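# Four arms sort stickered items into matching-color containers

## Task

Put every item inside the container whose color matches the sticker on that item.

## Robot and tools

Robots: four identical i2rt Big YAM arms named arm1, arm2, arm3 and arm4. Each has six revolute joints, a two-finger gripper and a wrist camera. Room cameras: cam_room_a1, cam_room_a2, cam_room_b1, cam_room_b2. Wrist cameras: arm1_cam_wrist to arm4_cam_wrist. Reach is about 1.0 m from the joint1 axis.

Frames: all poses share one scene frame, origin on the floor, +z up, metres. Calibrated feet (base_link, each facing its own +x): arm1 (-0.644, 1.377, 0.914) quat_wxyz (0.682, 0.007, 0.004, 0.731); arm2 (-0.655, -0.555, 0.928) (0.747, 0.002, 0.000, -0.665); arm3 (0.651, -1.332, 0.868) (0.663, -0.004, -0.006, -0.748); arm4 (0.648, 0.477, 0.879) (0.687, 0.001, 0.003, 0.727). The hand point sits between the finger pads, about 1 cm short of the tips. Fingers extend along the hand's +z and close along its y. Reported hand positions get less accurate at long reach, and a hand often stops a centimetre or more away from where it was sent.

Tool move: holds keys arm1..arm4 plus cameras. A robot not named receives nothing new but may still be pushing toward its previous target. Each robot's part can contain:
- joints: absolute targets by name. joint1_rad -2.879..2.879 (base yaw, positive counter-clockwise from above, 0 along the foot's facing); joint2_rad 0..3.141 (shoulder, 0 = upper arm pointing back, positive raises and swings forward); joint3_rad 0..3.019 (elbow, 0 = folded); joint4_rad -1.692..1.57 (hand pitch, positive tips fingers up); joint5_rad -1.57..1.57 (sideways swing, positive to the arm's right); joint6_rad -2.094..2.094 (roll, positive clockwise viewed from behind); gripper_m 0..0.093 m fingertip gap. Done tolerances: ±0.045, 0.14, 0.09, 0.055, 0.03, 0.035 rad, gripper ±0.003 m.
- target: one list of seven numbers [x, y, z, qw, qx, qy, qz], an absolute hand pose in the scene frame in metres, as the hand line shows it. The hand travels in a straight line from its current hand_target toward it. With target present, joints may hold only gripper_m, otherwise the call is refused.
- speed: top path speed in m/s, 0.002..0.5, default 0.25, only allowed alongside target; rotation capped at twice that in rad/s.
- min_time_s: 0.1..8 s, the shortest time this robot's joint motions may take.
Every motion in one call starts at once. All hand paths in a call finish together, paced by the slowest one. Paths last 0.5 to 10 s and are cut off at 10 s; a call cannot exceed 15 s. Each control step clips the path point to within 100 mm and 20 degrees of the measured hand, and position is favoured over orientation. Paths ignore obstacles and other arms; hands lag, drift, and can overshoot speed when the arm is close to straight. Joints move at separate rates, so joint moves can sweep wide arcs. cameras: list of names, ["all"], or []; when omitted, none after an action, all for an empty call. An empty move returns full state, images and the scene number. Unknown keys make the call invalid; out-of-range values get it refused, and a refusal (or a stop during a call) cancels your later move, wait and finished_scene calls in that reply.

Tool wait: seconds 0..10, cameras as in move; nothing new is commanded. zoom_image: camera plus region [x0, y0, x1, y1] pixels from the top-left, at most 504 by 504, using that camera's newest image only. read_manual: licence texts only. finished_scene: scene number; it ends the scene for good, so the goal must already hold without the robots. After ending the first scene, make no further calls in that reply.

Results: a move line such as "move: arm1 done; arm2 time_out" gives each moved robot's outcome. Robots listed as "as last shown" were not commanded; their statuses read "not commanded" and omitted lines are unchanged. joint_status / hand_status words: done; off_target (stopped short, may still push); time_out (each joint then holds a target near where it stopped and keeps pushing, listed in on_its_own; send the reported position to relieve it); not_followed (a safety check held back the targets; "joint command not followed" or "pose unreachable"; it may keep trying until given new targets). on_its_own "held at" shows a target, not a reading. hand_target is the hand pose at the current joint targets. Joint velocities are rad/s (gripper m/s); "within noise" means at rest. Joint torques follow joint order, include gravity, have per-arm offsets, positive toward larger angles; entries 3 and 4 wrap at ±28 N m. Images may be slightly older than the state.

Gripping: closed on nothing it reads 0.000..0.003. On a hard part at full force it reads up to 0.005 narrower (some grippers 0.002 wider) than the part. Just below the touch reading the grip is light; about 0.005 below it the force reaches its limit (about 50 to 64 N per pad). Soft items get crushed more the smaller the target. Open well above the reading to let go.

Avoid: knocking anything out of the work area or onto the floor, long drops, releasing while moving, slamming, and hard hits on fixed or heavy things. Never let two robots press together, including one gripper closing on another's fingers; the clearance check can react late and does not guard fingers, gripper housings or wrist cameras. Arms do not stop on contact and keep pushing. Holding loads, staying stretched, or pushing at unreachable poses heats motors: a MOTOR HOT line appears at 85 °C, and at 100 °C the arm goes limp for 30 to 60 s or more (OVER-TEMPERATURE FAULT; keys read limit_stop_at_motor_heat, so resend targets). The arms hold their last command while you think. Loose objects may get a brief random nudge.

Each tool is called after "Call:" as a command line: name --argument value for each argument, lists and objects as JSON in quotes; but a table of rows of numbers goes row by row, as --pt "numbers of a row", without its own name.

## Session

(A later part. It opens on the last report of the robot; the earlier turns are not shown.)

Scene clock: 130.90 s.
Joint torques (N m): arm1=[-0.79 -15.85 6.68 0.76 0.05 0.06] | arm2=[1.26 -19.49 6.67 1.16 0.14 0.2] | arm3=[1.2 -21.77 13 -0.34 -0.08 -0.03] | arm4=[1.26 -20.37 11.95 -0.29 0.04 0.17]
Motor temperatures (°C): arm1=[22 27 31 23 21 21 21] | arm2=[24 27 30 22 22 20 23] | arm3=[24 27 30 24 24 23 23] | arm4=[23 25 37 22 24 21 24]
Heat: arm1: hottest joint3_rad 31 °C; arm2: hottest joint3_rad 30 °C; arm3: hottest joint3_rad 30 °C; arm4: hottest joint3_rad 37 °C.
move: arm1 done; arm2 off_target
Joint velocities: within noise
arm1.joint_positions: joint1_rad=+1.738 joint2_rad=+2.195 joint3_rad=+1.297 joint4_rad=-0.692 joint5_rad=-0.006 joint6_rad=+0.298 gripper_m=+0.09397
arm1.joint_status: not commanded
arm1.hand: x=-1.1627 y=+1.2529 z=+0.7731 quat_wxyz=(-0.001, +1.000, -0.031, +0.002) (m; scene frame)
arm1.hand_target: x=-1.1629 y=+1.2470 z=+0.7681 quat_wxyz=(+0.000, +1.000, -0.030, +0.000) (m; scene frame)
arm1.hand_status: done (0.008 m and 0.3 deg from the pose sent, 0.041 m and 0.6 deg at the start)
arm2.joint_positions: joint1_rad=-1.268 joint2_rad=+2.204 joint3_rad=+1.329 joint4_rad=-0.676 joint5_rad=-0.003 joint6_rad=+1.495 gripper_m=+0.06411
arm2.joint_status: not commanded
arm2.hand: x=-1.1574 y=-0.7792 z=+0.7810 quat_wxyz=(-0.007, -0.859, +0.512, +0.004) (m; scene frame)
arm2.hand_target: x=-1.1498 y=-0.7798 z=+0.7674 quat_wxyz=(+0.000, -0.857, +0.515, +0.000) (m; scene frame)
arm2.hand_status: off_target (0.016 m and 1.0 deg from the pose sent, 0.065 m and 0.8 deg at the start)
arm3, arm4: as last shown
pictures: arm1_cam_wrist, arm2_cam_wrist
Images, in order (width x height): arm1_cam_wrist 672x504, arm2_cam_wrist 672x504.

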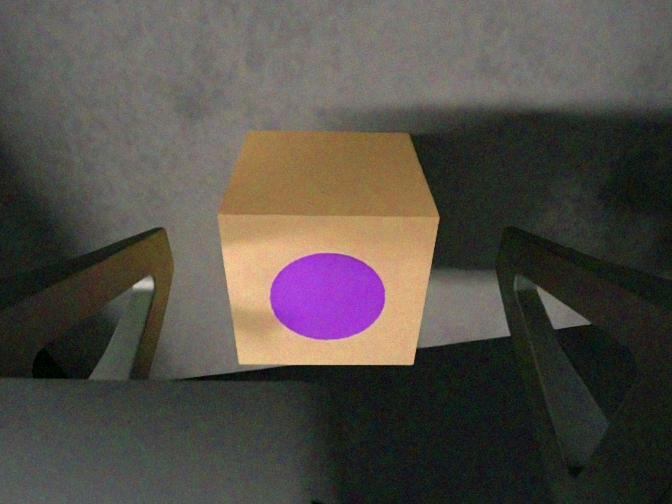

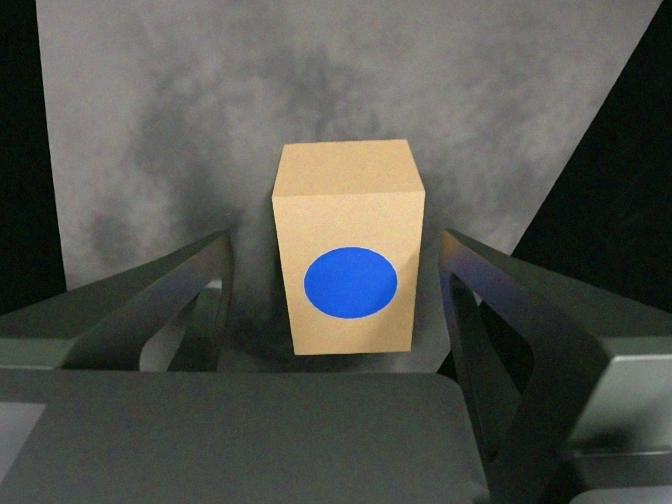

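Call:
move --arm1 '{"joints":{"gripper_m":0.034}}' --arm2 '{"joints":{"gripper_m":0.026}}'

Call:
move --arm1 '{"target":[-1.1,1.25,1.15,0,0.9995,-0.03,0]}' --arm2 '{"target":[-1.1,-0.70,1.2,0,0.857,-0.515,0]}' --cameras '["arm1_cam_wrist","arm2_cam_wrist"]'

Scene clock: 140.83 s.
Joint torques (N m): arm1=[-1.08 -15.03 6.67 0.95 0.05 0.07] | arm2=[1.32 -19.6 6.68 1.14 0.14 0.2] | arm3=[1.32 -21.89 12.96 -0.32 -0.09 -0.03] | arm4=[1.14 -20.54 12.12 -0.2 0.05 0.18]
Motor temperatures (°C): arm1=[22 27 31 23 21 21 21] | arm2=[24 27 29 22 22 20 23] | arm3=[24 27 30 24 24 23 23] | arm4=[23 25 38 22 24 21 24]
Heat: arm1: hottest joint3_rad 31 °C; arm2: hottest joint3_rad 29 °C; arm3: hottest joint3_rad 30 °C; arm4: hottest joint3_rad 38 °C.
move: arm1 off_target; arm2 done
Joint velocities: within noise
arm1.joint_positions: joint1_rad=+1.738 joint2_rad=+2.195 joint3_rad=+1.297 joint4_rad=-0.692 joint5_rad=-0.006 joint6_rad=+0.299 gripper_m=+0.05265
arm1.joint_status: gripper_m off_target (ended at +0.05268, target +0.03400)
arm1.hand: x=-1.1627 y=+1.2528 z=+0.7731 quat_wxyz=(+0.000, +0.999, -0.032, +0.002) (m; scene frame)
arm1.hand_target: x=-1.1629 y=+1.2472 z=+0.7681 quat_wxyz=(+0.000, +1.000, -0.030, +0.000) (m; scene frame)
arm1.hand_status: not commanded
arm2.joint_positions: joint1_rad=-1.268 joint2_rad=+2.204 joint3_rad=+1.329 joint4_rad=-0.676 joint5_rad=-0.003 joint6_rad=+1.495 gripper_m=+0.02611
arm2.joint_status: all done
arm2.hand: x=-1.1574 y=-0.7792 z=+0.7810 quat_wxyz=(-0.007, -0.859, +0.512, +0.005) (m; scene frame)
arm2.hand_target: x=-1.1498 y=-0.7798 z=+0.7674 quat_wxyz=(+0.000, -0.857, +0.515, +0.000) (m; scene frame)
arm2.hand_status: not commanded
arm3, arm4: as last shown
pictures: none

Scene clock: 143.30 s.
Joint torques (N m): arm1=[-0.62 -12.1 14.93 -0.13 0.04 0.15] | arm2=[0.21 -15.15 14.61 0.06 0.14 -0.07] | arm3=[1.2 -21.89 12.92 -0.34 -0.08 -0.03] | arm4=[0.91 -20.13 12.18 -0.38 0.04 0.19]
Motor temperatures (°C): arm1=[22 27 31 23 21 21 21] | arm2=[24 27 29 22 22 20 23] | arm3=[24 27 30 24 24 23 23] | arm4=[23 25 38 22 24 21 24]
Heat: arm1: hottest joint3_rad 31 °C; arm2: hottest joint3_rad 29 °C; arm3: hottest joint3_rad 30 °C; arm4: hottest joint3_rad 38 °C.
move: arm1 off_target; arm2 off_target
Joint velocities: within noise
arm1.joint_positions: joint1_rad=+1.758 joint2_rad=+1.605 joint3_rad=+1.461 joint4_rad=-1.493 joint5_rad=-0.006 joint6_rad=+0.319 gripper_m=+0.05265
arm1.joint_status: not commanded
arm1.hand: x=-1.0893 y=+1.2586 z=+1.1251 quat_wxyz=(-0.007, +0.999, -0.032, +0.025) (m; scene frame)
arm1.hand_target: x=-1.0988 y=+1.2503 z=+1.1498 quat_wxyz=(+0.000, +1.000, -0.030, +0.000) (m; scene frame)
arm1.hand_status: off_target (0.028 m and 3.0 deg from the pose sent, 0.382 m and 0.3 deg at the start)
arm2.joint_positions: joint1_rad=-1.368 joint2_rad=+1.550 joint3_rad=+1.539 joint4_rad=-1.584 joint5_rad=-0.003 joint6_rad=+1.410 gripper_m=+0.02611
arm2.joint_status: not commanded
arm2.hand: x=-1.0900 y=-0.7003 z=+1.1856 quat_wxyz=(+0.010, -0.855, +0.518, -0.009) (m; scene frame)
arm2.hand_target: x=-1.0995 y=-0.6999 z=+1.1999 quat_wxyz=(+0.000, -0.857, +0.515, +0.000) (m; scene frame)
arm2.hand_status: off_target (0.018 m and 1.6 deg from the pose sent, 0.430 m and 1.0 deg at the start)
arm3, arm4: as last shown
pictures: arm1_cam_wrist, arm2_cam_wrist
Images, in order (width x height): arm1_cam_wrist 672x504, arm2_cam_wrist 672x504.

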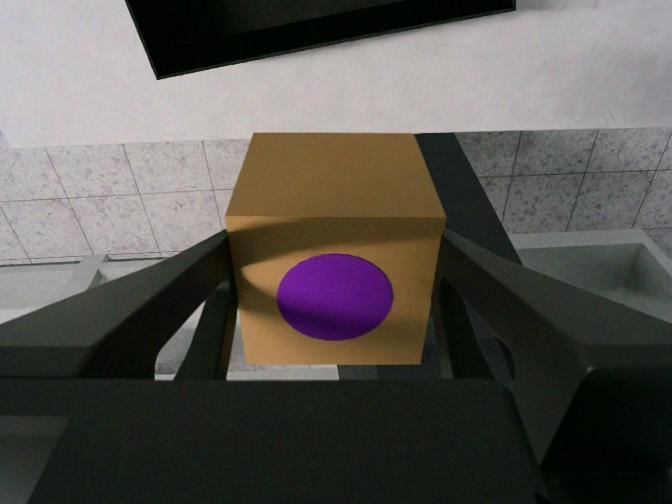

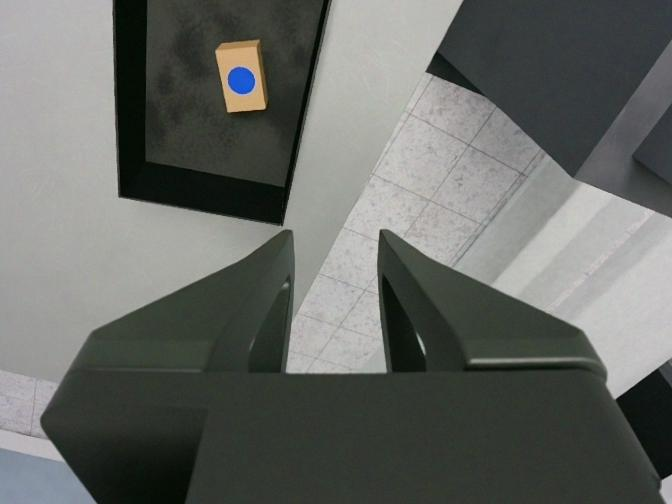

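Call:
move --arm2 '{"target":[-1.165,-0.785,0.85,0,0.857,-0.515,0],"joints":{"gripper_m":0.064}}' --cameras '["arm2_cam_wrist"]'

Scene clock: 156.73 s.
Joint torques (N m): arm1=[-1.44 -12.4 14.99 -0.16 0.01 0.09] | arm2=[1.2 -20.13 10.48 0.99 0.12 0.21] | arm3=[1.32 -21.83 13 -0.31 -0.07 -0.03] | arm4=[1.32 -20.54 12.14 -0.39 0.04 0.18]
Motor temperatures (°C): arm1=[22 27 32 23 21 21 22] | arm2=[24 27 32 22 22 20 23] | arm3=[24 28 31 24 24 23 23] | arm4=[23 26 39 22 24 21 24]
Heat: arm1: hottest joint3_rad 32 °C; arm2: hottest joint3_rad 32 °C; arm3: hottest joint3_rad 31 °C; arm4: hottest joint3_rad 39 °C.
move: arm2 off_target
Joint velocities: within noise
arm1, arm3, arm4: as last shown
arm2.joint_positions: joint1_rad=-1.270 joint2_rad=+2.087 joint3_rad=+1.351 joint4_rad=-0.860 joint5_rad=-0.003 joint6_rad=+1.492 gripper_m=+0.06389
arm2.joint_status: all done
arm2.hand: x=-1.1528 y=-0.7759 z=+0.8486 quat_wxyz=(+0.011, -0.859, +0.512, -0.008) (m; scene frame)
arm2.hand_target: x=-1.1647 y=-0.7848 z=+0.8504 quat_wxyz=(+0.000, -0.857, +0.515, +0.000) (m; scene frame)
arm2.hand_status: off_target (0.015 m and 1.7 deg from the pose sent, 0.354 m and 1.6 deg at the start)
pictures: arm2_cam_wrist
Images, in order (width x height): arm2_cam_wrist 672x504.

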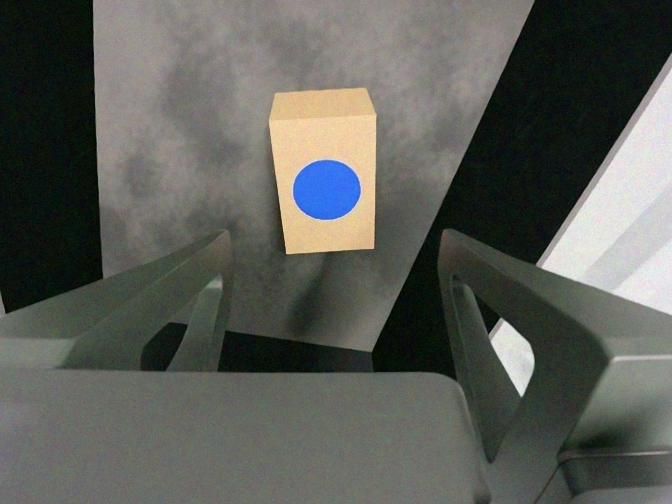

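Call:
move --arm2 '{"target":[-1.154,-0.782,0.765,0,0.857,-0.515,0]}'

Call:
move --arm2 '{"joints":{"gripper_m":0.01}}' --cameras '["arm2_cam_wrist"]'

Scene clock: 161.27 s.
Joint torques (N m): arm1=[-0.44 -12.34 14.98 -0.32 0.03 0.09] | arm2=[1.44 -19.96 6.82 1.13 0.15 0.21] | arm3=[1.32 -21.71 12.92 -0.32 -0.08 -0.03] | arm4=[1.14 -20.25 12.01 -0.23 0.04 0.16]
Motor temperatures (°C): arm1=[22 27 33 23 21 21 22] | arm2=[24 27 31 22 22 20 23] | arm3=[24 28 31 24 24 23 23] | arm4=[23 26 39 22 24 21 24]
Heat: arm1: hottest joint3_rad 33 °C; arm2: hottest joint3_rad 31 °C; arm3: hottest joint3_rad 31 °C; arm4: hottest joint3_rad 39 °C.
move: arm2 off_target
Joint velocities: within noise
arm1: as last shown
arm2.joint_positions: joint1_rad=-1.270 joint2_rad=+2.221 joint3_rad=+1.343 joint4_rad=-0.681 joint5_rad=-0.003 joint6_rad=+1.495 gripper_m=+0.06389
arm2.joint_status: not commanded
arm2.hand: x=-1.1593 y=-0.7791 z=+0.7756 quat_wxyz=(-0.004, -0.859, +0.513, +0.002) (m; scene frame)
arm2.hand_target: x=-1.1539 y=-0.7819 z=+0.7652 quat_wxyz=(+0.000, -0.857, +0.515, +0.000) (m; scene frame)
arm2.hand_status: off_target (0.012 m and 0.6 deg from the pose sent, 0.084 m and 1.7 deg at the start)
arm3.joint_positions: joint1_rad=+1.680 joint2_rad=+1.959 joint3_rad=+2.101 joint4_rad=-1.697 joint5_rad=-0.011 joint6_rad=-0.008 gripper_m=+0.09396
arm3.joint_status: not commanded
arm3.hand: x=+1.2606 y=-1.3335 z=+1.1296 quat_wxyz=(-0.008, -0.001, -1.000, +0.001) (m; scene frame)
arm3.hand_target: x=+1.2687 y=-1.3299 z=+1.1493 quat_wxyz=(-0.031, +0.000, -1.000, +0.000) (m; scene frame)
arm3.hand_status: not commanded
arm4.joint_positions: joint1_rad=-1.518 joint2_rad=+1.947 joint3_rad=+2.095 joint4_rad=-1.669 joint5_rad=-0.001 joint6_rad=+0.101 gripper_m=+0.09397
arm4.joint_status: not commanded
arm4.hand: x=+1.2598 y=+0.5452 z=+1.1420 quat_wxyz=(-0.022, +0.004, -1.000, -0.001) (m; scene frame)
arm4.hand_target: x=+1.2692 y=+0.5499 z=+1.1495 quat_wxyz=(-0.032, +0.000, -0.999, -0.004) (m; scene frame)
arm4.hand_status: not commanded
pictures: none

Scene clock: 161.87 s.
Joint torques (N m): arm1=[-1.44 -12.51 15.04 -0.23 0.03 0.14] | arm2=[1.49 -20.07 6.84 1.1 0.14 0.2] | arm3=[1.44 -21.77 12.96 -0.35 -0.08 -0.04] | arm4=[1.32 -20.54 12.14 -0.27 0.04 0.17]
Motor temperatures (°C): arm1=[22 27 33 23 21 21 22] | arm2=[24 27 31 22 22 20 23] | arm3=[24 28 31 24 24 23 23] | arm4=[23 26 39 22 24 21 24]
Heat: arm1: hottest joint3_rad 33 °C; arm2: hottest joint3_rad 31 °C; arm3: hottest joint3_rad 31 °C; arm4: hottest joint3_rad 39 °C.
move: arm2 done
Joint velocities: within noise
arm1, arm3, arm4: as last shown
arm2.joint_positions: joint1_rad=-1.270 joint2_rad=+2.221 joint3_rad=+1.343 joint4_rad=-0.681 joint5_rad=-0.003 joint6_rad=+1.496 gripper_m=+0.01011
arm2.joint_status: all done
arm2.hand: x=-1.1593 y=-0.7791 z=+0.7756 quat_wxyz=(-0.004, -0.858, +0.513, +0.002) (m; scene frame)
arm2.hand_target: x=-1.1538 y=-0.7818 z=+0.7652 quat_wxyz=(+0.000, -0.857, +0.515, +0.000) (m; scene frame)
arm2.hand_status: not commanded
pictures: arm2_cam_wrist
Images, in order (width x height): arm2_cam_wrist 672x504.

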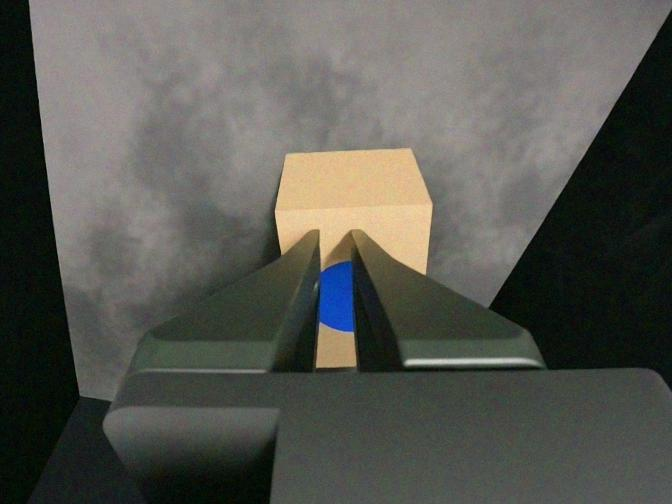

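Call:
move --arm2 '{"joints":{"gripper_m":0.07}}'

Call:
move --arm2 '{"target":[-1.150,-0.782,0.735,0,0.857,-0.515,0]}' --cameras '["arm2_cam_wrist"]'

Scene clock: 165.83 s.
Joint torques (N m): arm1=[-1.03 -12.1 14.91 -0.1 0.04 0.14] | arm2=[1.49 -20.19 6.84 1.09 0.14 0.2] | arm3=[1.2 -21.77 12.96 -0.36 -0.09 -0.03] | arm4=[1.26 -20.25 12 -0.16 0.02 0.18]
Motor temperatures (°C): arm1=[22 27 33 23 21 21 22] | arm2=[24 27 31 22 22 20 23] | arm3=[24 28 31 24 24 23 23] | arm4=[23 26 39 22 24 21 24]
Heat: arm1: hottest joint3_rad 33 °C; arm2: hottest joint3_rad 31 °C; arm3: hottest joint3_rad 31 °C; arm4: hottest joint3_rad 39 °C.
move: arm2 done
Joint velocities: within noise
arm1, arm3, arm4: as last shown
arm2.joint_positions: joint1_rad=-1.270 joint2_rad=+2.221 joint3_rad=+1.343 joint4_rad=-0.681 joint5_rad=-0.003 joint6_rad=+1.496 gripper_m=+0.06989
arm2.joint_status: all done
arm2.hand: x=-1.1593 y=-0.7791 z=+0.7756 quat_wxyz=(-0.004, -0.858, +0.513, +0.002) (m; scene frame)
arm2.hand_target: x=-1.1538 y=-0.7818 z=+0.7652 quat_wxyz=(+0.000, -0.857, +0.515, +0.000) (m; scene frame)
arm2.hand_status: not commanded
pictures: none

Scene clock: 166.83 s.
Joint torques (N m): arm1=[-0.62 -12.45 14.8 -0.23 0.05 0.1] | arm2=[1.55 -19.43 6.38 1.18 0.15 0.2] | arm3=[1.44 -21.71 12.96 -0.34 -0.08 -0.04] | arm4=[0.97 -20.89 12.15 -0.16 0.06 0.16]
Motor temperatures (°C): arm1=[22 27 33 23 21 21 22] | arm2=[24 27 31 22 22 20 23] | arm3=[24 28 31 24 24 23 23] | arm4=[23 26 39 22 24 21 24]
Heat: arm1: hottest joint3_rad 33 °C; arm2: hottest joint3_rad 31 °C; arm3: hottest joint3_rad 31 °C; arm4: hottest joint3_rad 39 °C.
move: arm2 off_target
Joint velocities: within noise
arm1, arm3, arm4: as last shown
arm2.joint_positions: joint1_rad=-1.267 joint2_rad=+2.263 joint3_rad=+1.343 joint4_rad=-0.624 joint5_rad=-0.003 joint6_rad=+1.498 gripper_m=+0.06989
arm2.joint_status: not commanded
arm2.hand: x=-1.1602 y=-0.7808 z=+0.7532 quat_wxyz=(-0.010, -0.858, +0.513, +0.006) (m; scene frame)
arm2.hand_target: x=-1.1496 y=-0.7817 z=+0.7356 quat_wxyz=(+0.000, -0.857, +0.515, +0.000) (m; scene frame)
arm2.hand_status: off_target (0.021 m and 1.4 deg from the pose sent, 0.042 m and 0.6 deg at the start)
pictures: arm2_cam_wrist
Images, in order (width x height): arm2_cam_wrist 672x504.

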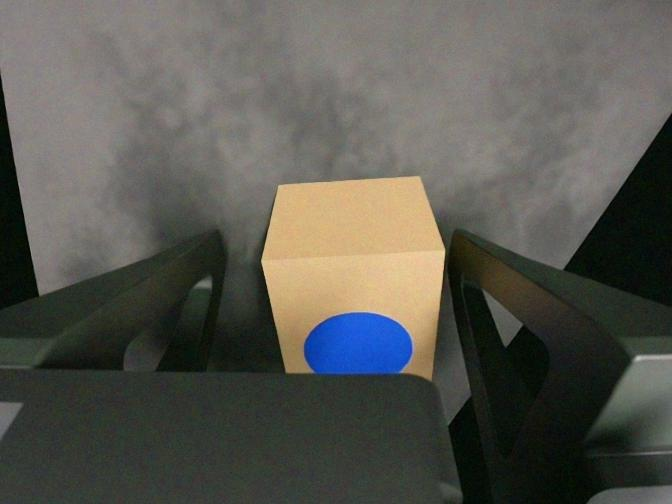

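Call:
move --arm2 '{"joints":{"gripper_m":0.02}}' --cameras '["arm2_cam_wrist"]'

Call:
move --arm2 '{"target":[-1.1,-0.70,1.15,0,0.857,-0.515,0]}' --cameras '["arm2_cam_wrist"]'

Scene clock: 170.40 s.
Joint torques (N m): arm1=[-0.62 -13.22 15.13 -0.01 0.03 0.14] | arm2=[1.49 -19.14 6.37 1.11 0.15 0.19] | arm3=[1.38 -21.71 12.92 -0.36 -0.08 -0.03] | arm4=[1.08 -20.07 12 -0.29 0.04 0.2]
Motor temperatures (°C): arm1=[22 27 34 23 21 21 22] | arm2=[24 27 30 22 22 20 23] | arm3=[24 28 31 23 24 23 23] | arm4=[23 26 40 22 24 21 24]
Heat: arm1: hottest joint3_rad 34 °C; arm2: hottest joint3_rad 30 °C; arm3: hottest joint3_rad 31 °C; arm4: hottest joint3_rad 40 °C.
move: arm2 off_target
Joint velocities: within noise
arm1, arm3, arm4: as last shown
arm2.joint_positions: joint1_rad=-1.267 joint2_rad=+2.263 joint3_rad=+1.343 joint4_rad=-0.622 joint5_rad=-0.003 joint6_rad=+1.500 gripper_m=+0.04416
arm2.joint_status: gripper_m off_target (ended at +0.04419, target +0.02000)
arm2.hand: x=-1.1606 y=-0.7810 z=+0.7532 quat_wxyz=(-0.011, -0.858, +0.514, +0.007) (m; scene frame)
arm2.hand_target: x=-1.1497 y=-0.7816 z=+0.7356 quat_wxyz=(+0.000, -0.857, +0.515, +0.000) (m; scene frame)
arm2.hand_status: not commanded
pictures: arm2_cam_wrist
Images, in order (width x height): arm2_cam_wrist 672x504.

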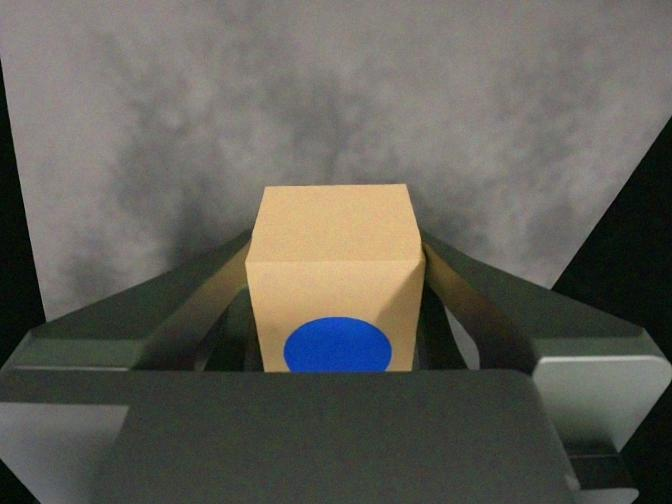

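Scene clock: 172.80 s.
Joint torques (N m): arm1=[-0.97 -11.99 14.95 -0.21 0.05 0.11] | arm2=[0.32 -14.8 14.53 0.06 0.14 -0.07] | arm3=[1.38 -21.83 12.96 -0.38 -0.08 -0.02] | arm4=[1.03 -20.6 12.05 -0.24 0.05 0.17]
Motor temperatures (°C): arm1=[22 27 34 23 21 21 22] | arm2=[24 27 30 22 22 20 23] | arm3=[24 28 31 23 24 23 23] | arm4=[23 26 40 22 24 21 24]
Heat: arm1: hottest joint3_rad 34 °C; arm2: hottest joint3_rad 30 °C; arm3: hottest joint3_rad 31 °C; arm4: hottest joint3_rad 40 °C.
move: arm2 off_target
Joint velocities: within noise
arm1, arm3, arm4: as last shown
arm2.joint_positions: joint1_rad=-1.368 joint2_rad=+1.553 joint3_rad=+1.414 joint4_rad=-1.454 joint5_rad=-0.003 joint6_rad=+1.410 gripper_m=+0.04416
arm2.joint_status: not commanded
arm2.hand: x=-1.0883 y=-0.6994 z=+1.1364 quat_wxyz=(+0.009, -0.855, +0.519, -0.008) (m; scene frame)
arm2.hand_target: x=-1.0995 y=-0.6997 z=+1.1500 quat_wxyz=(+0.000, -0.857, +0.515, +0.000) (m; scene frame)
arm2.hand_status: off_target (0.018 m and 1.5 deg from the pose sent, 0.410 m and 1.5 deg at the start)
pictures: arm2_cam_wrist
Images, in order (width x height): arm2_cam_wrist 672x504.

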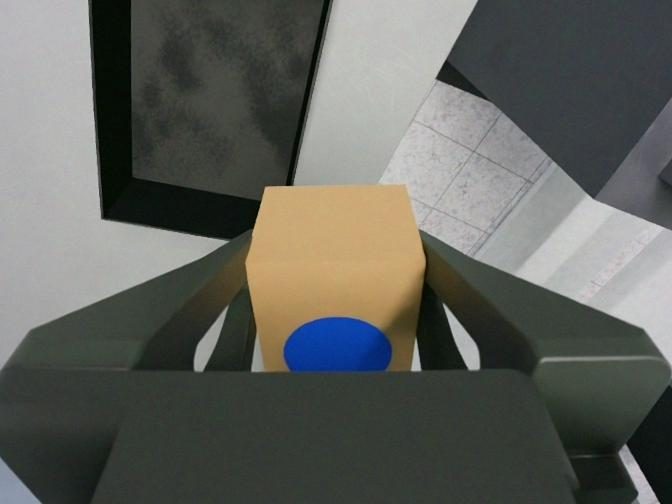

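Call:
move --arm1 '{"joints":{"joint2_rad":0.65,"joint3_rad":1.43,"joint4_rad":-1.3},"min_time_s":2.5}' --arm2 '{"joints":{"joint2_rad":0.65,"joint3_rad":1.43,"joint4_rad":-1.3,"joint6_rad":0},"min_time_s":2.5}' --arm3 '{"joints":{"joint2_rad":0.65,"joint3_rad":1.43,"joint4_rad":-1.3},"min_time_s":2.5}' --arm4 '{"joints":{"joint2_rad":0.65,"joint3_rad":1.43,"joint4_rad":-1.3},"min_time_s":2.5}'

Call:
move --arm1 '{"joints":{"joint1_rad":-1.64,"joint6_rad":0},"min_time_s":4}' --arm2 '{"joints":{"joint1_rad":1.456,"joint6_rad":0},"min_time_s":4}' --arm3 '{"joints":{"joint1_rad":-1.45,"joint6_rad":0},"min_time_s":4}' --arm4 '{"joints":{"joint1_rad":1.515,"joint6_rad":0},"min_time_s":4}' --cameras '["all"]'

Scene clock: 188.63 s.
Joint torques (N m): arm1=[-1.08 4.78 8.91 2.66 -0.02 0.1] | arm2=[0.21 0.62 11.06 3.4 0.03 -0.07] | arm3=[1.55 2.08 7.2 2.37 -0.09 -0.04] | arm4=[1.44 2.37 7.02 2.04 0.05 0.19]
Motor temperatures (°C): arm1=[22 26 35 23 21 21 22] | arm2=[24 26 33 22 22 20 24] | arm3=[24 28 31 24 24 23 23] | arm4=[23 26 40 22 24 21 24]
Heat: arm1: hottest joint3_rad 35 °C; arm2: hottest joint3_rad 33 °C; arm3: hottest joint3_rad 31 °C; arm4: hottest joint3_rad 40 °C.
move: arm1 done; arm2 done; arm3 done; arm4 done
Joint velocities: within noise
arm1.joint_positions: joint1_rad=+1.759 joint2_rad=+0.642 joint3_rad=+1.426 joint4_rad=-1.326 joint5_rad=-0.006 joint6_rad=+0.319 gripper_m=+0.05265
arm1.joint_status: all done
arm1.hand: x=-0.8692 y=+1.3137 z=+1.4709 quat_wxyz=(+0.141, +0.867, -0.024, -0.478) (m; scene frame)
arm1.hand_target: x=-0.8742 y=+1.3095 z=+1.4767 quat_wxyz=(+0.149, +0.861, -0.022, -0.486) (m; scene frame)
arm1.hand_status: not commanded
arm2.joint_positions: joint1_rad=-1.368 joint2_rad=+0.646 joint3_rad=+1.414 joint4_rad=-1.322 joint5_rad=-0.003 joint6_rad=+0.014 gripper_m=+0.04416
arm2.joint_status: all done
arm2.hand: x=-0.8895 y=-0.6344 z=+1.4751 quat_wxyz=(-0.081, -0.864, -0.134, +0.479) (m; scene frame)
arm2.hand_target: x=-0.8924 y=-0.6335 z=+1.4865 quat_wxyz=(-0.078, -0.855, -0.136, +0.494) (m; scene frame)
arm2.hand_status: not commanded
arm3.joint_positions: joint1_rad=+1.680 joint2_rad=+0.644 joint3_rad=+1.434 joint4_rad=-1.318 joint5_rad=-0.011 joint6_rad=-0.008 gripper_m=+0.09396
arm3.joint_status: all done
arm3.hand: x=+0.8933 y=-1.3253 z=+1.4264 quat_wxyz=(-0.499, +0.005, -0.867, +0.006) (m; scene frame)
arm3.hand_target: x=+0.8984 y=-1.3237 z=+1.4270 quat_wxyz=(-0.502, +0.007, -0.865, +0.003) (m; scene frame)
arm3.hand_status: not commanded
arm4.joint_positions: joint1_rad=-1.518 joint2_rad=+0.640 joint3_rad=+1.435 joint4_rad=-1.318 joint5_rad=-0.001 joint6_rad=+0.101 gripper_m=+0.09397
arm4.joint_status: all done
arm4.hand: x=+0.8902 y=+0.5053 z=+1.4375 quat_wxyz=(-0.495, +0.005, -0.867, -0.051) (m; scene frame)
arm4.hand_target: x=+0.8972 y=+0.5077 z=+1.4369 quat_wxyz=(-0.496, +0.001, -0.867, -0.057) (m; scene frame)
arm4.hand_status: not commanded
pictures: none

Scene clock: 193.07 s.
Joint torques (N m): arm1=[-1.9 4.07 9.29 2.59 0.01 -0.05] | arm2=[1.08 0.67 10.97 3.41 -0.03 -0.06] | arm3=[0.56 1.85 7.24 2.36 0 0.03] | arm4=[0.97 2.96 6.94 2 0.03 -0.11]
Motor temperatures (°C): arm1=[22 26 34 23 21 21 22] | arm2=[24 26 33 22 22 20 24] | arm3=[24 28 31 24 24 23 23] | arm4=[23 26 38 22 24 21 24]
Heat: arm1: hottest joint3_rad 34 °C; arm2: hottest joint3_rad 33 °C; arm3: hottest joint3_rad 31 °C; arm4: hottest joint3_rad 38 °C.
move: arm1 done; arm2 done; arm3 done; arm4 done
Joint velocities: within noise
arm1.joint_positions: joint1_rad=-1.633 joint2_rad=+0.642 joint3_rad=+1.426 joint4_rad=-1.326 joint5_rad=-0.006 joint6_rad=+0.008 gripper_m=+0.05267
arm1.joint_status: all done
arm1.hand: x=-0.3928 y=+1.3781 z=+1.4636 quat_wxyz=(-0.485, +0.000, -0.874, -0.008) (m; scene frame)
arm1.hand_target: x=-0.3867 y=+1.3765 z=+1.4693 quat_wxyz=(-0.495, +0.001, -0.869, -0.004) (m; scene frame)
arm1.hand_status: not commanded
arm2.joint_positions: joint1_rad=+1.452 joint2_rad=+0.646 joint3_rad=+1.414 joint4_rad=-1.322 joint5_rad=-0.002 joint6_rad=+0.014 gripper_m=+0.04417
arm2.joint_status: all done
arm2.hand: x=-0.4102 y=-0.5576 z=+1.4763 quat_wxyz=(-0.488, -0.007, -0.873, -0.005) (m; scene frame)
arm2.hand_target: x=-0.4077 y=-0.5566 z=+1.4877 quat_wxyz=(-0.502, +0.001, -0.865, -0.003) (m; scene frame)
arm2.hand_status: not commanded
arm3.joint_positions: joint1_rad=-1.440 joint2_rad=+0.644 joint3_rad=+1.434 joint4_rad=-1.318 joint5_rad=-0.014 joint6_rad=-0.007 gripper_m=+0.09398
arm3.joint_status: all done
arm3.hand: x=+0.4074 y=-1.3282 z=+1.4259 quat_wxyz=(-0.013, -0.867, -0.007, +0.498) (m; scene frame)
arm3.hand_target: x=+0.4022 y=-1.3258 z=+1.4264 quat_wxyz=(-0.012, -0.865, +0.000, +0.501) (m; scene frame)
arm3.hand_status: not commanded
arm4.joint_positions: joint1_rad=+1.511 joint2_rad=+0.640 joint3_rad=+1.435 joint4_rad=-1.318 joint5_rad=-0.001 joint6_rad=+0.014 gripper_m=+0.09399
arm4.joint_status: all done
arm4.hand: x=+0.4095 y=+0.4805 z=+1.4399 quat_wxyz=(+0.004, +0.865, -0.008, -0.502) (m; scene frame)
arm4.hand_target: x=+0.4022 y=+0.4791 z=+1.4394 quat_wxyz=(+0.003, +0.864, +0.000, -0.503) (m; scene frame)
arm4.hand_status: not commanded
pictures: arm1_cam_wrist, arm2_cam_wrist, arm3_cam_wrist, arm4_cam_wrist, cam_room_a1, cam_room_a2, cam_room_b1, cam_room_b2
Images, in order (width x height): arm1_cam_wrist 672x504, arm2_cam_wrist 672x504, arm3_cam_wrist 672x504, arm4_cam_wrist 672x504, cam_room_a1 672x504, cam_room_a2 672x504, cam_room_b1 672x504, cam_room_b2 672x504.

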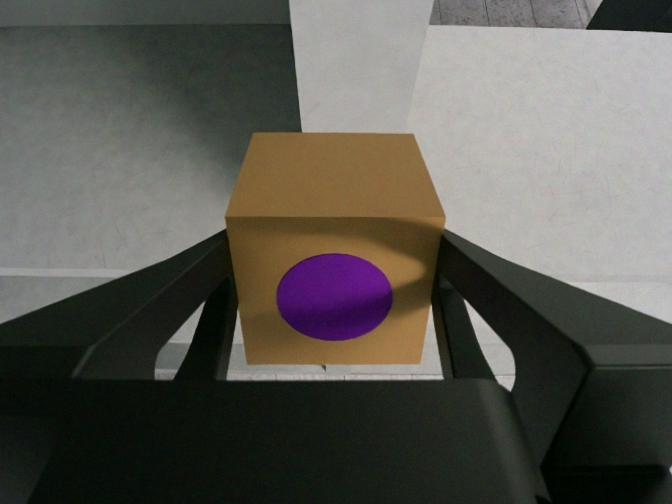

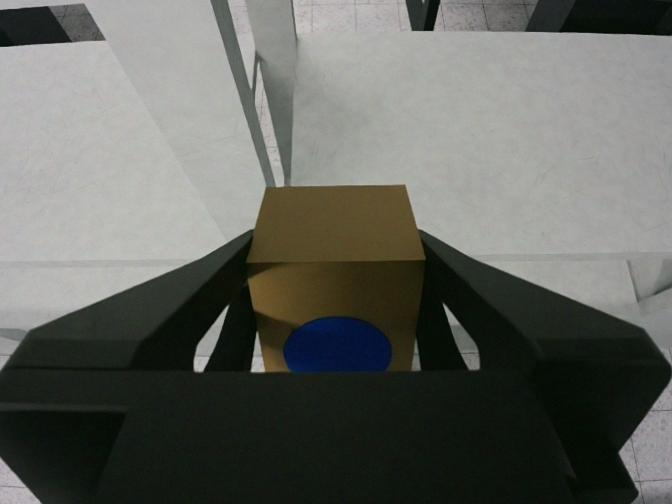

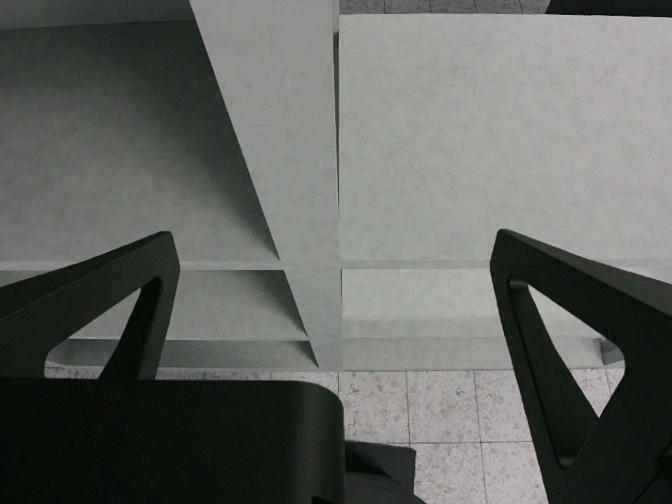

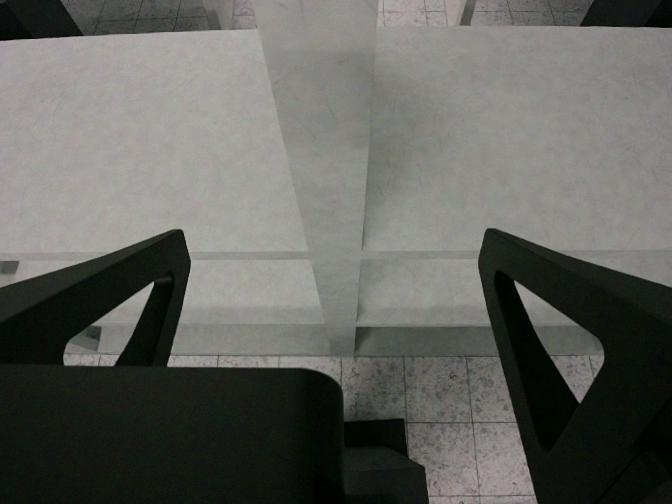

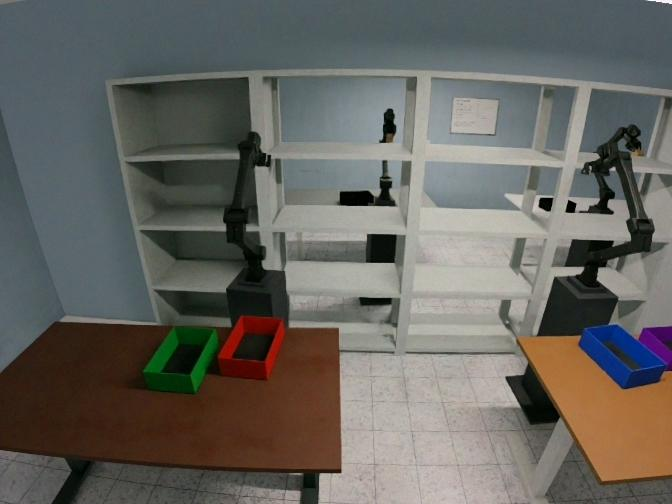

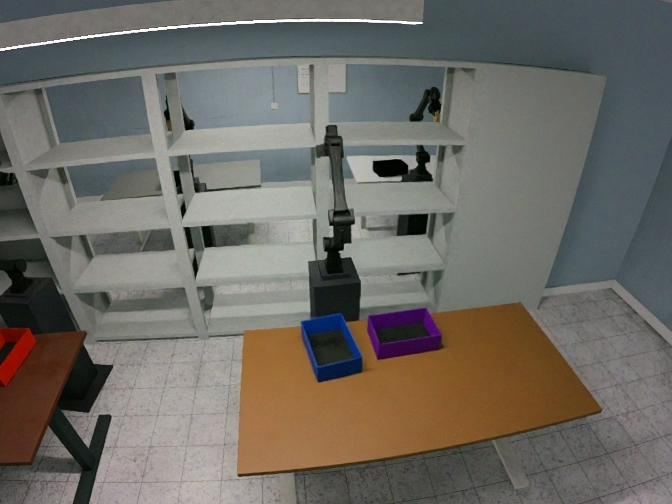

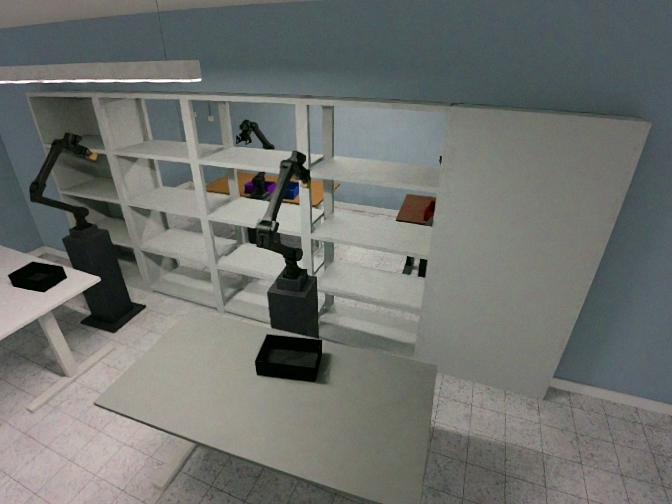

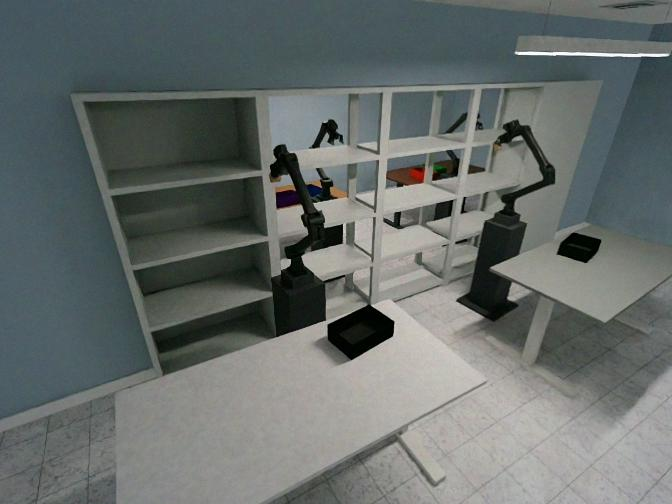

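Call:
move --arm4 '{"joints":{"joint4_rad":-0.6},"min_time_s":2}' --arm1 '{"joints":{"joint4_rad":-0.6},"min_time_s":2}' --cameras '["arm1_cam_wrist","arm4_cam_wrist"]'

Call:
zoom_image --camera "arm4_cam_wrist" --region '[0, 0, 504, 300]'

Scene clock: 219.23 s.
Joint torques (N m): arm1=[-2.73 4.19 9.14 2.66 0.03 -0.08] | arm2=[1.08 0.79 10.99 3.4 -0.04 -0.07] | arm3=[0.56 1.85 7.19 2.35 -0.02 0.01] | arm4=[1.38 2.32 6.84 2.11 0.04 -0.06]
Motor temperatures (°C): arm1=[22 26 32 24 21 21 22] | arm2=[24 26 33 23 22 20 24] | arm3=[24 27 30 24 24 23 23] | arm4=[23 24 34 22 24 21 24]
Heat: arm1: hottest joint3_rad 32 °C; arm2: hottest joint3_rad 33 °C; arm3: hottest joint3_rad 30 °C; arm4: hottest joint3_rad 34 °C.
move: arm1 done; arm4 done
Joint velocities: within noise
arm1.joint_positions: joint1_rad=-1.633 joint2_rad=+0.642 joint3_rad=+1.426 joint4_rad=-0.628 joint5_rad=-0.006 joint6_rad=+0.008 gripper_m=+0.05267
arm1.joint_status: all done
arm1.hand: x=-0.3576 y=+1.3778 z=+1.6296 quat_wxyz=(-0.755, +0.001, -0.656, -0.008) (m; scene frame)
arm1.hand_target: x=-0.3553 y=+1.3760 z=+1.6363 quat_wxyz=(-0.763, +0.002, -0.647, -0.003) (m; scene frame)
arm1.hand_status: not commanded
arm2, arm3: as last shown
arm4.joint_positions: joint1_rad=+1.511 joint2_rad=+0.640 joint3_rad=+1.435 joint4_rad=-0.618 joint5_rad=-0.001 joint6_rad=+0.014 gripper_m=+0.09399
arm4.joint_status: all done
arm4.hand: x=+0.3807 y=+0.4812 z=+1.6075 quat_wxyz=(+0.005, +0.640, -0.007, -0.768) (m; scene frame)
arm4.hand_target: x=+0.3741 y=+0.4797 z=+1.6072 quat_wxyz=(+0.002, +0.639, +0.000, -0.769) (m; scene frame)
arm4.hand_status: not commanded
pictures: arm1_cam_wrist, arm4_cam_wrist
Images, in order (width x height): arm1_cam_wrist 672x504, arm4_cam_wrist 672x504.

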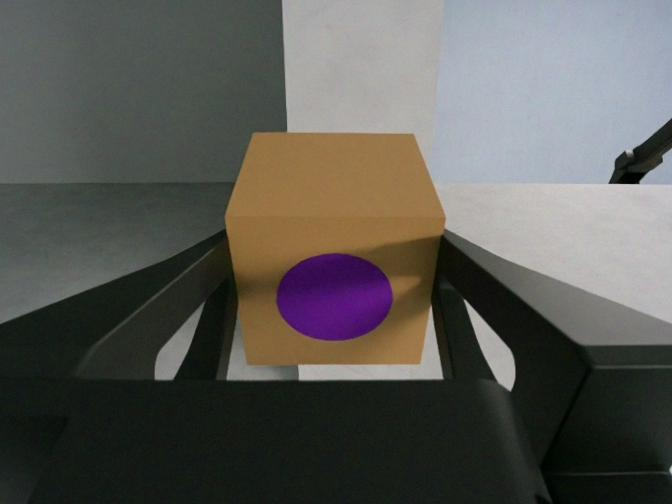

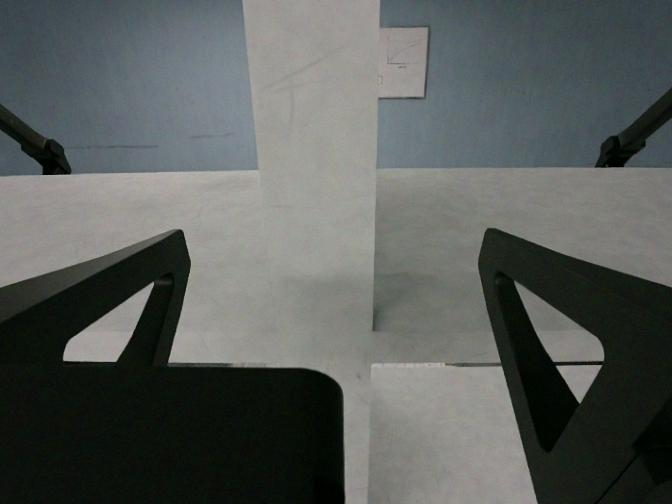

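Scaled by 1.000.

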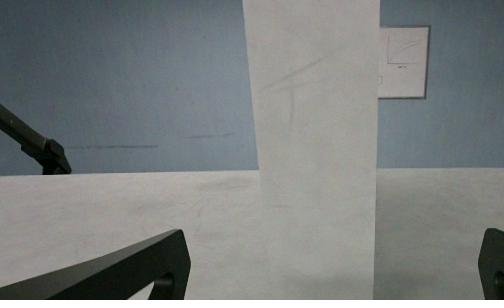

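Call:
move --arm1 '{"target":[-0.37,1.18,1.17,0.600,0.234,0.741,-0.189]}' --arm4 '{"target":[0.37,0.68,1.17,0.189,-0.741,0.234,0.600]}' --cameras '["arm1_cam_wrist","arm4_cam_wrist","cam_room_a2","cam_room_b2"]'

Scene clock: 266.60 s.
Joint torques (N m): arm1=[-2.49 1.85 13.39 2.86 0.09 -0.08] | arm2=[0.97 0.79 11.02 3.43 -0.03 -0.07] | arm3=[0.62 1.85 7.2 2.36 -0.01 0.02] | arm4=[0.21 -0.21 10.24 2.15 0.18 -0.09]
Motor temperatures (°C): arm1=[22 25 31 24 21 21 23] | arm2=[24 25 33 23 22 20 25] | arm3=[24 26 28 24 24 23 23] | arm4=[23 23 30 22 24 21 24]
Heat: arm1: hottest joint3_rad 31 °C; arm2: hottest joint3_rad 33 °C; arm3: hottest joint3_rad 28 °C; arm4: hottest joint3_rad 30 °C.
move: arm1 off_target; arm4 done
Joint velocities: within noise
arm1.joint_positions: joint1_rad=-2.279 joint2_rad=+0.455 joint3_rad=+0.310 joint4_rad=-0.098 joint5_rad=-0.038 joint6_rad=+0.008 gripper_m=+0.05267
arm1.joint_status: not commanded
arm1.hand: x=-0.3714 y=+1.1846 z=+1.1523 quat_wxyz=(-0.584, -0.239, -0.755, +0.178) (m; scene frame)
arm1.hand_target: x=-0.3704 y=+1.1805 z=+1.1700 quat_wxyz=(-0.600, -0.234, -0.741, +0.189) (m; scene frame)
arm1.hand_status: off_target (0.018 m and 2.8 deg from the pose sent, 0.501 m and 40.8 deg at the start)
arm2, arm3: as last shown
arm4.joint_positions: joint1_rad=+0.885 joint2_rad=+0.494 joint3_rad=+0.418 joint4_rad=-0.159 joint5_rad=-0.025 joint6_rad=+0.004 gripper_m=+0.09399
arm4.joint_status: not commanded
arm4.hand: x=+0.3697 y=+0.6768 z=+1.1631 quat_wxyz=(-0.179, +0.747, -0.238, -0.594) (m; scene frame)
arm4.hand_target: x=+0.3701 y=+0.6799 z=+1.1700 quat_wxyz=(-0.189, +0.741, -0.234, -0.600) (m; scene frame)
arm4.hand_status: done (0.008 m and 1.6 deg from the pose sent, 0.481 m and 41.2 deg at the start)
pictures: arm1_cam_wrist, arm4_cam_wrist, cam_room_a2, cam_room_b2
Images, in order (width x height): arm1_cam_wrist 672x504, arm4_cam_wrist 672x504, cam_room_a2 672x504, cam_room_b2 672x504.

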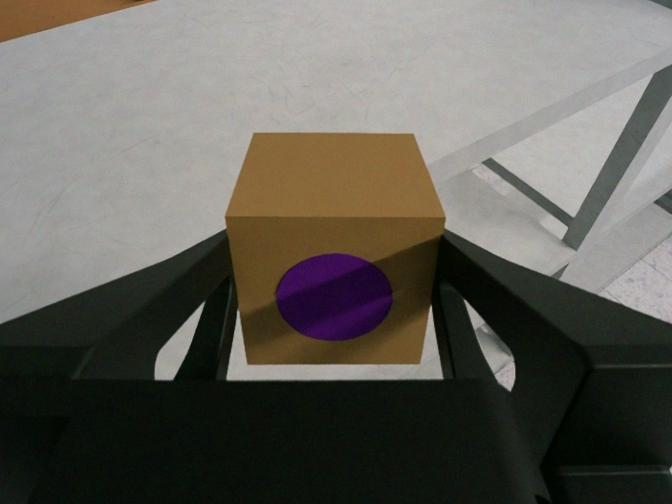

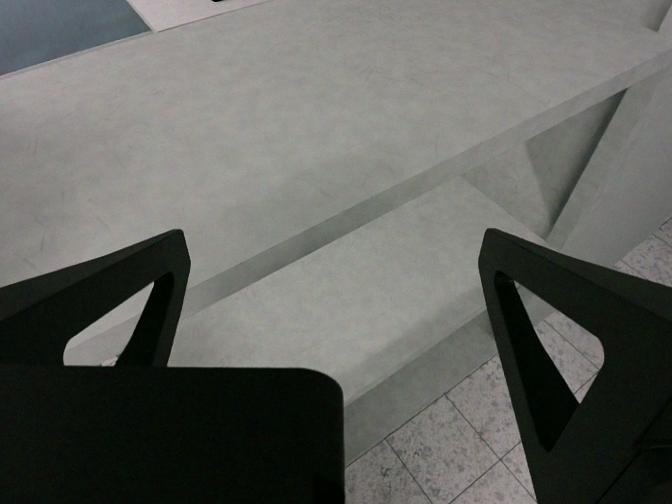

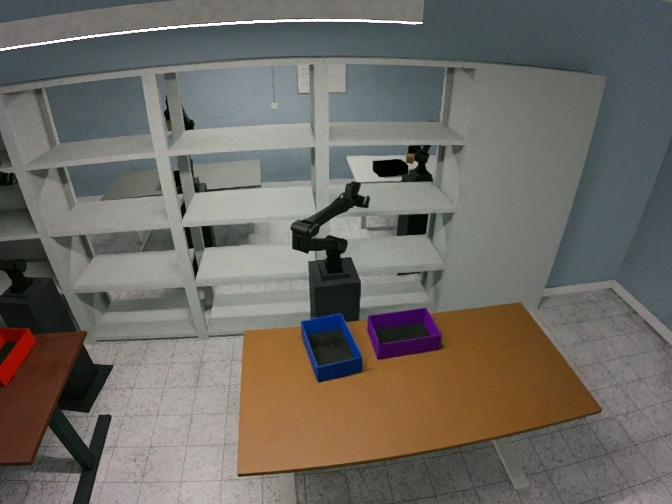

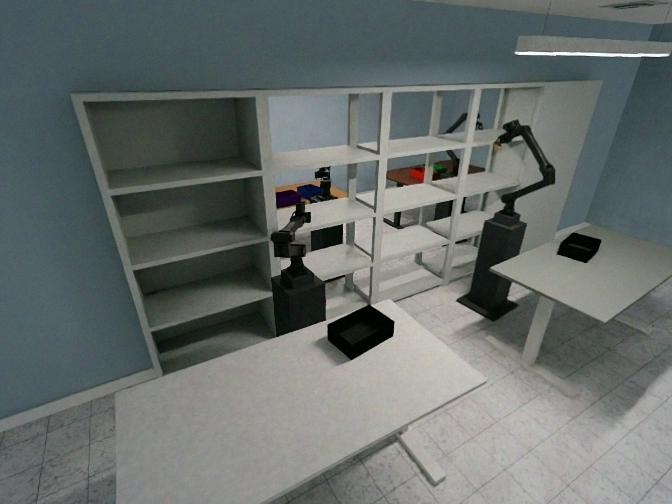

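Call:
move --arm1 '{"target":[-0.01,0.93,1.15,0.600,0.234,0.741,-0.189],"speed":0.2}' --cameras '["arm1_cam_wrist","arm4_cam_wrist","cam_room_a2","cam_room_b2"]'

Call:
zoom_image --camera "cam_room_a2" --region '[320, 130, 480, 230]'

Call:
zoom_image --camera "cam_room_b2" --region '[260, 160, 390, 260]'

Scene clock: 276.13 s.
Joint torques (N m): arm1=[-0.97 -15.5 16.21 1.47 0.07 0.05] | arm2=[1.08 0.73 10.96 3.37 -0.03 -0.06] | arm3=[0.67 1.9 7.25 2.37 -0.01 0.03] | arm4=[0.56 -0.21 10.14 2.1 0.17 -0.08]
Motor temperatures (°C): arm1=[22 25 32 24 21 21 23] | arm2=[24 25 33 23 22 20 25] | arm3=[24 25 28 24 24 23 23] | arm4=[23 23 31 22 24 21 24]
Heat: arm1: hottest joint3_rad 32 °C; arm2: hottest joint3_rad 33 °C; arm3: hottest joint3_rad 28 °C; arm4: hottest joint3_rad 31 °C.
move: arm1 off_target
Joint velocities: within noise
arm1.joint_positions: joint1_rad=-2.268 joint2_rad=+1.842 joint3_rad=+1.287 joint4_rad=+0.306 joint5_rad=-0.010 joint6_rad=+0.008 gripper_m=+0.05267
arm1.joint_status: not commanded
arm1.hand: x=-0.0301 y=+0.9344 z=+1.1180 quat_wxyz=(-0.579, -0.244, -0.756, +0.185) (m; scene frame)
arm1.hand_target: x=-0.0123 y=+0.9318 z=+1.1505 quat_wxyz=(-0.600, -0.234, -0.741, +0.189) (m; scene frame)
arm1.hand_status: off_target (0.038 m and 3.1 deg from the pose sent, 0.442 m and 2.8 deg at the start)
arm2, arm3, arm4: as last shown
pictures: arm1_cam_wrist, arm4_cam_wrist, cam_room_a2, cam_room_b2
Images, in order (width x height): arm1_cam_wrist 672x504, arm4_cam_wrist 672x504, cam_room_a2 672x504, cam_room_b2 672x504.

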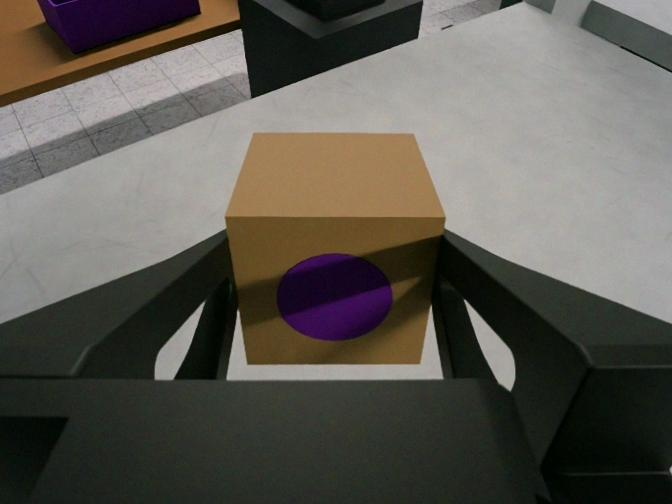

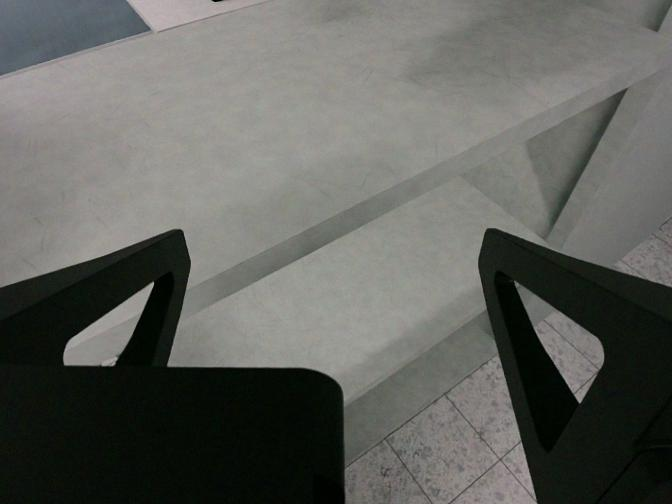

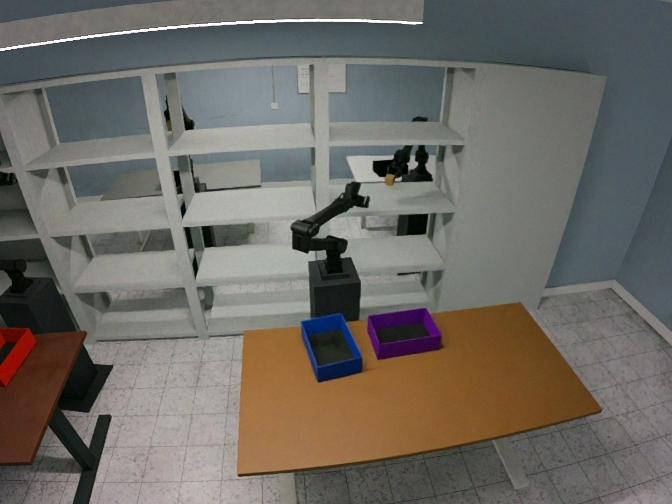

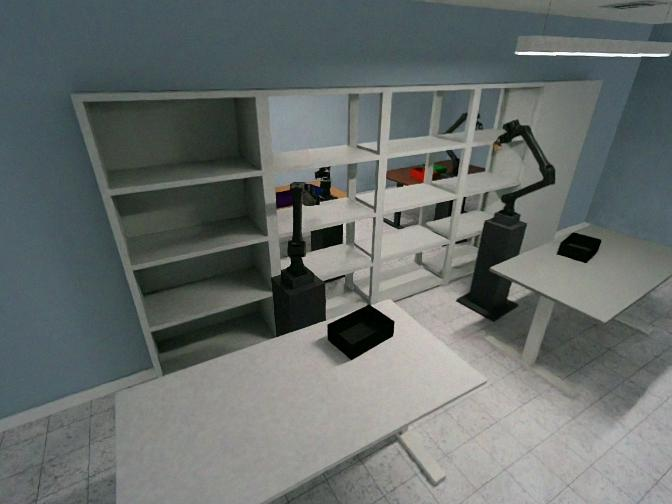

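Scaled by 3.150.

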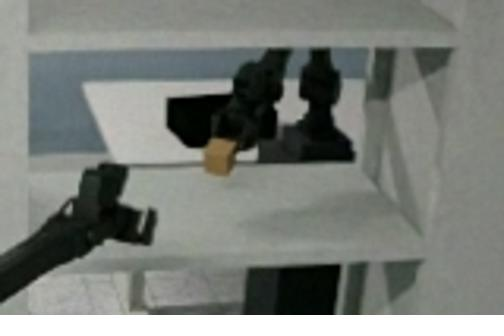

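Scaled by 3.877.

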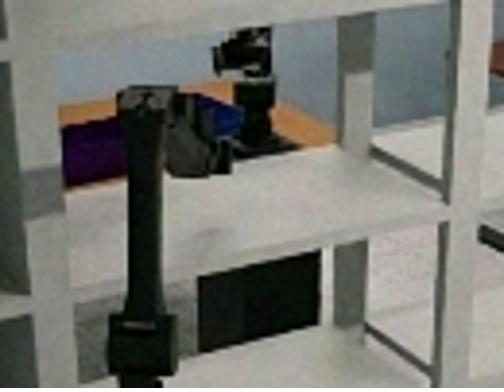

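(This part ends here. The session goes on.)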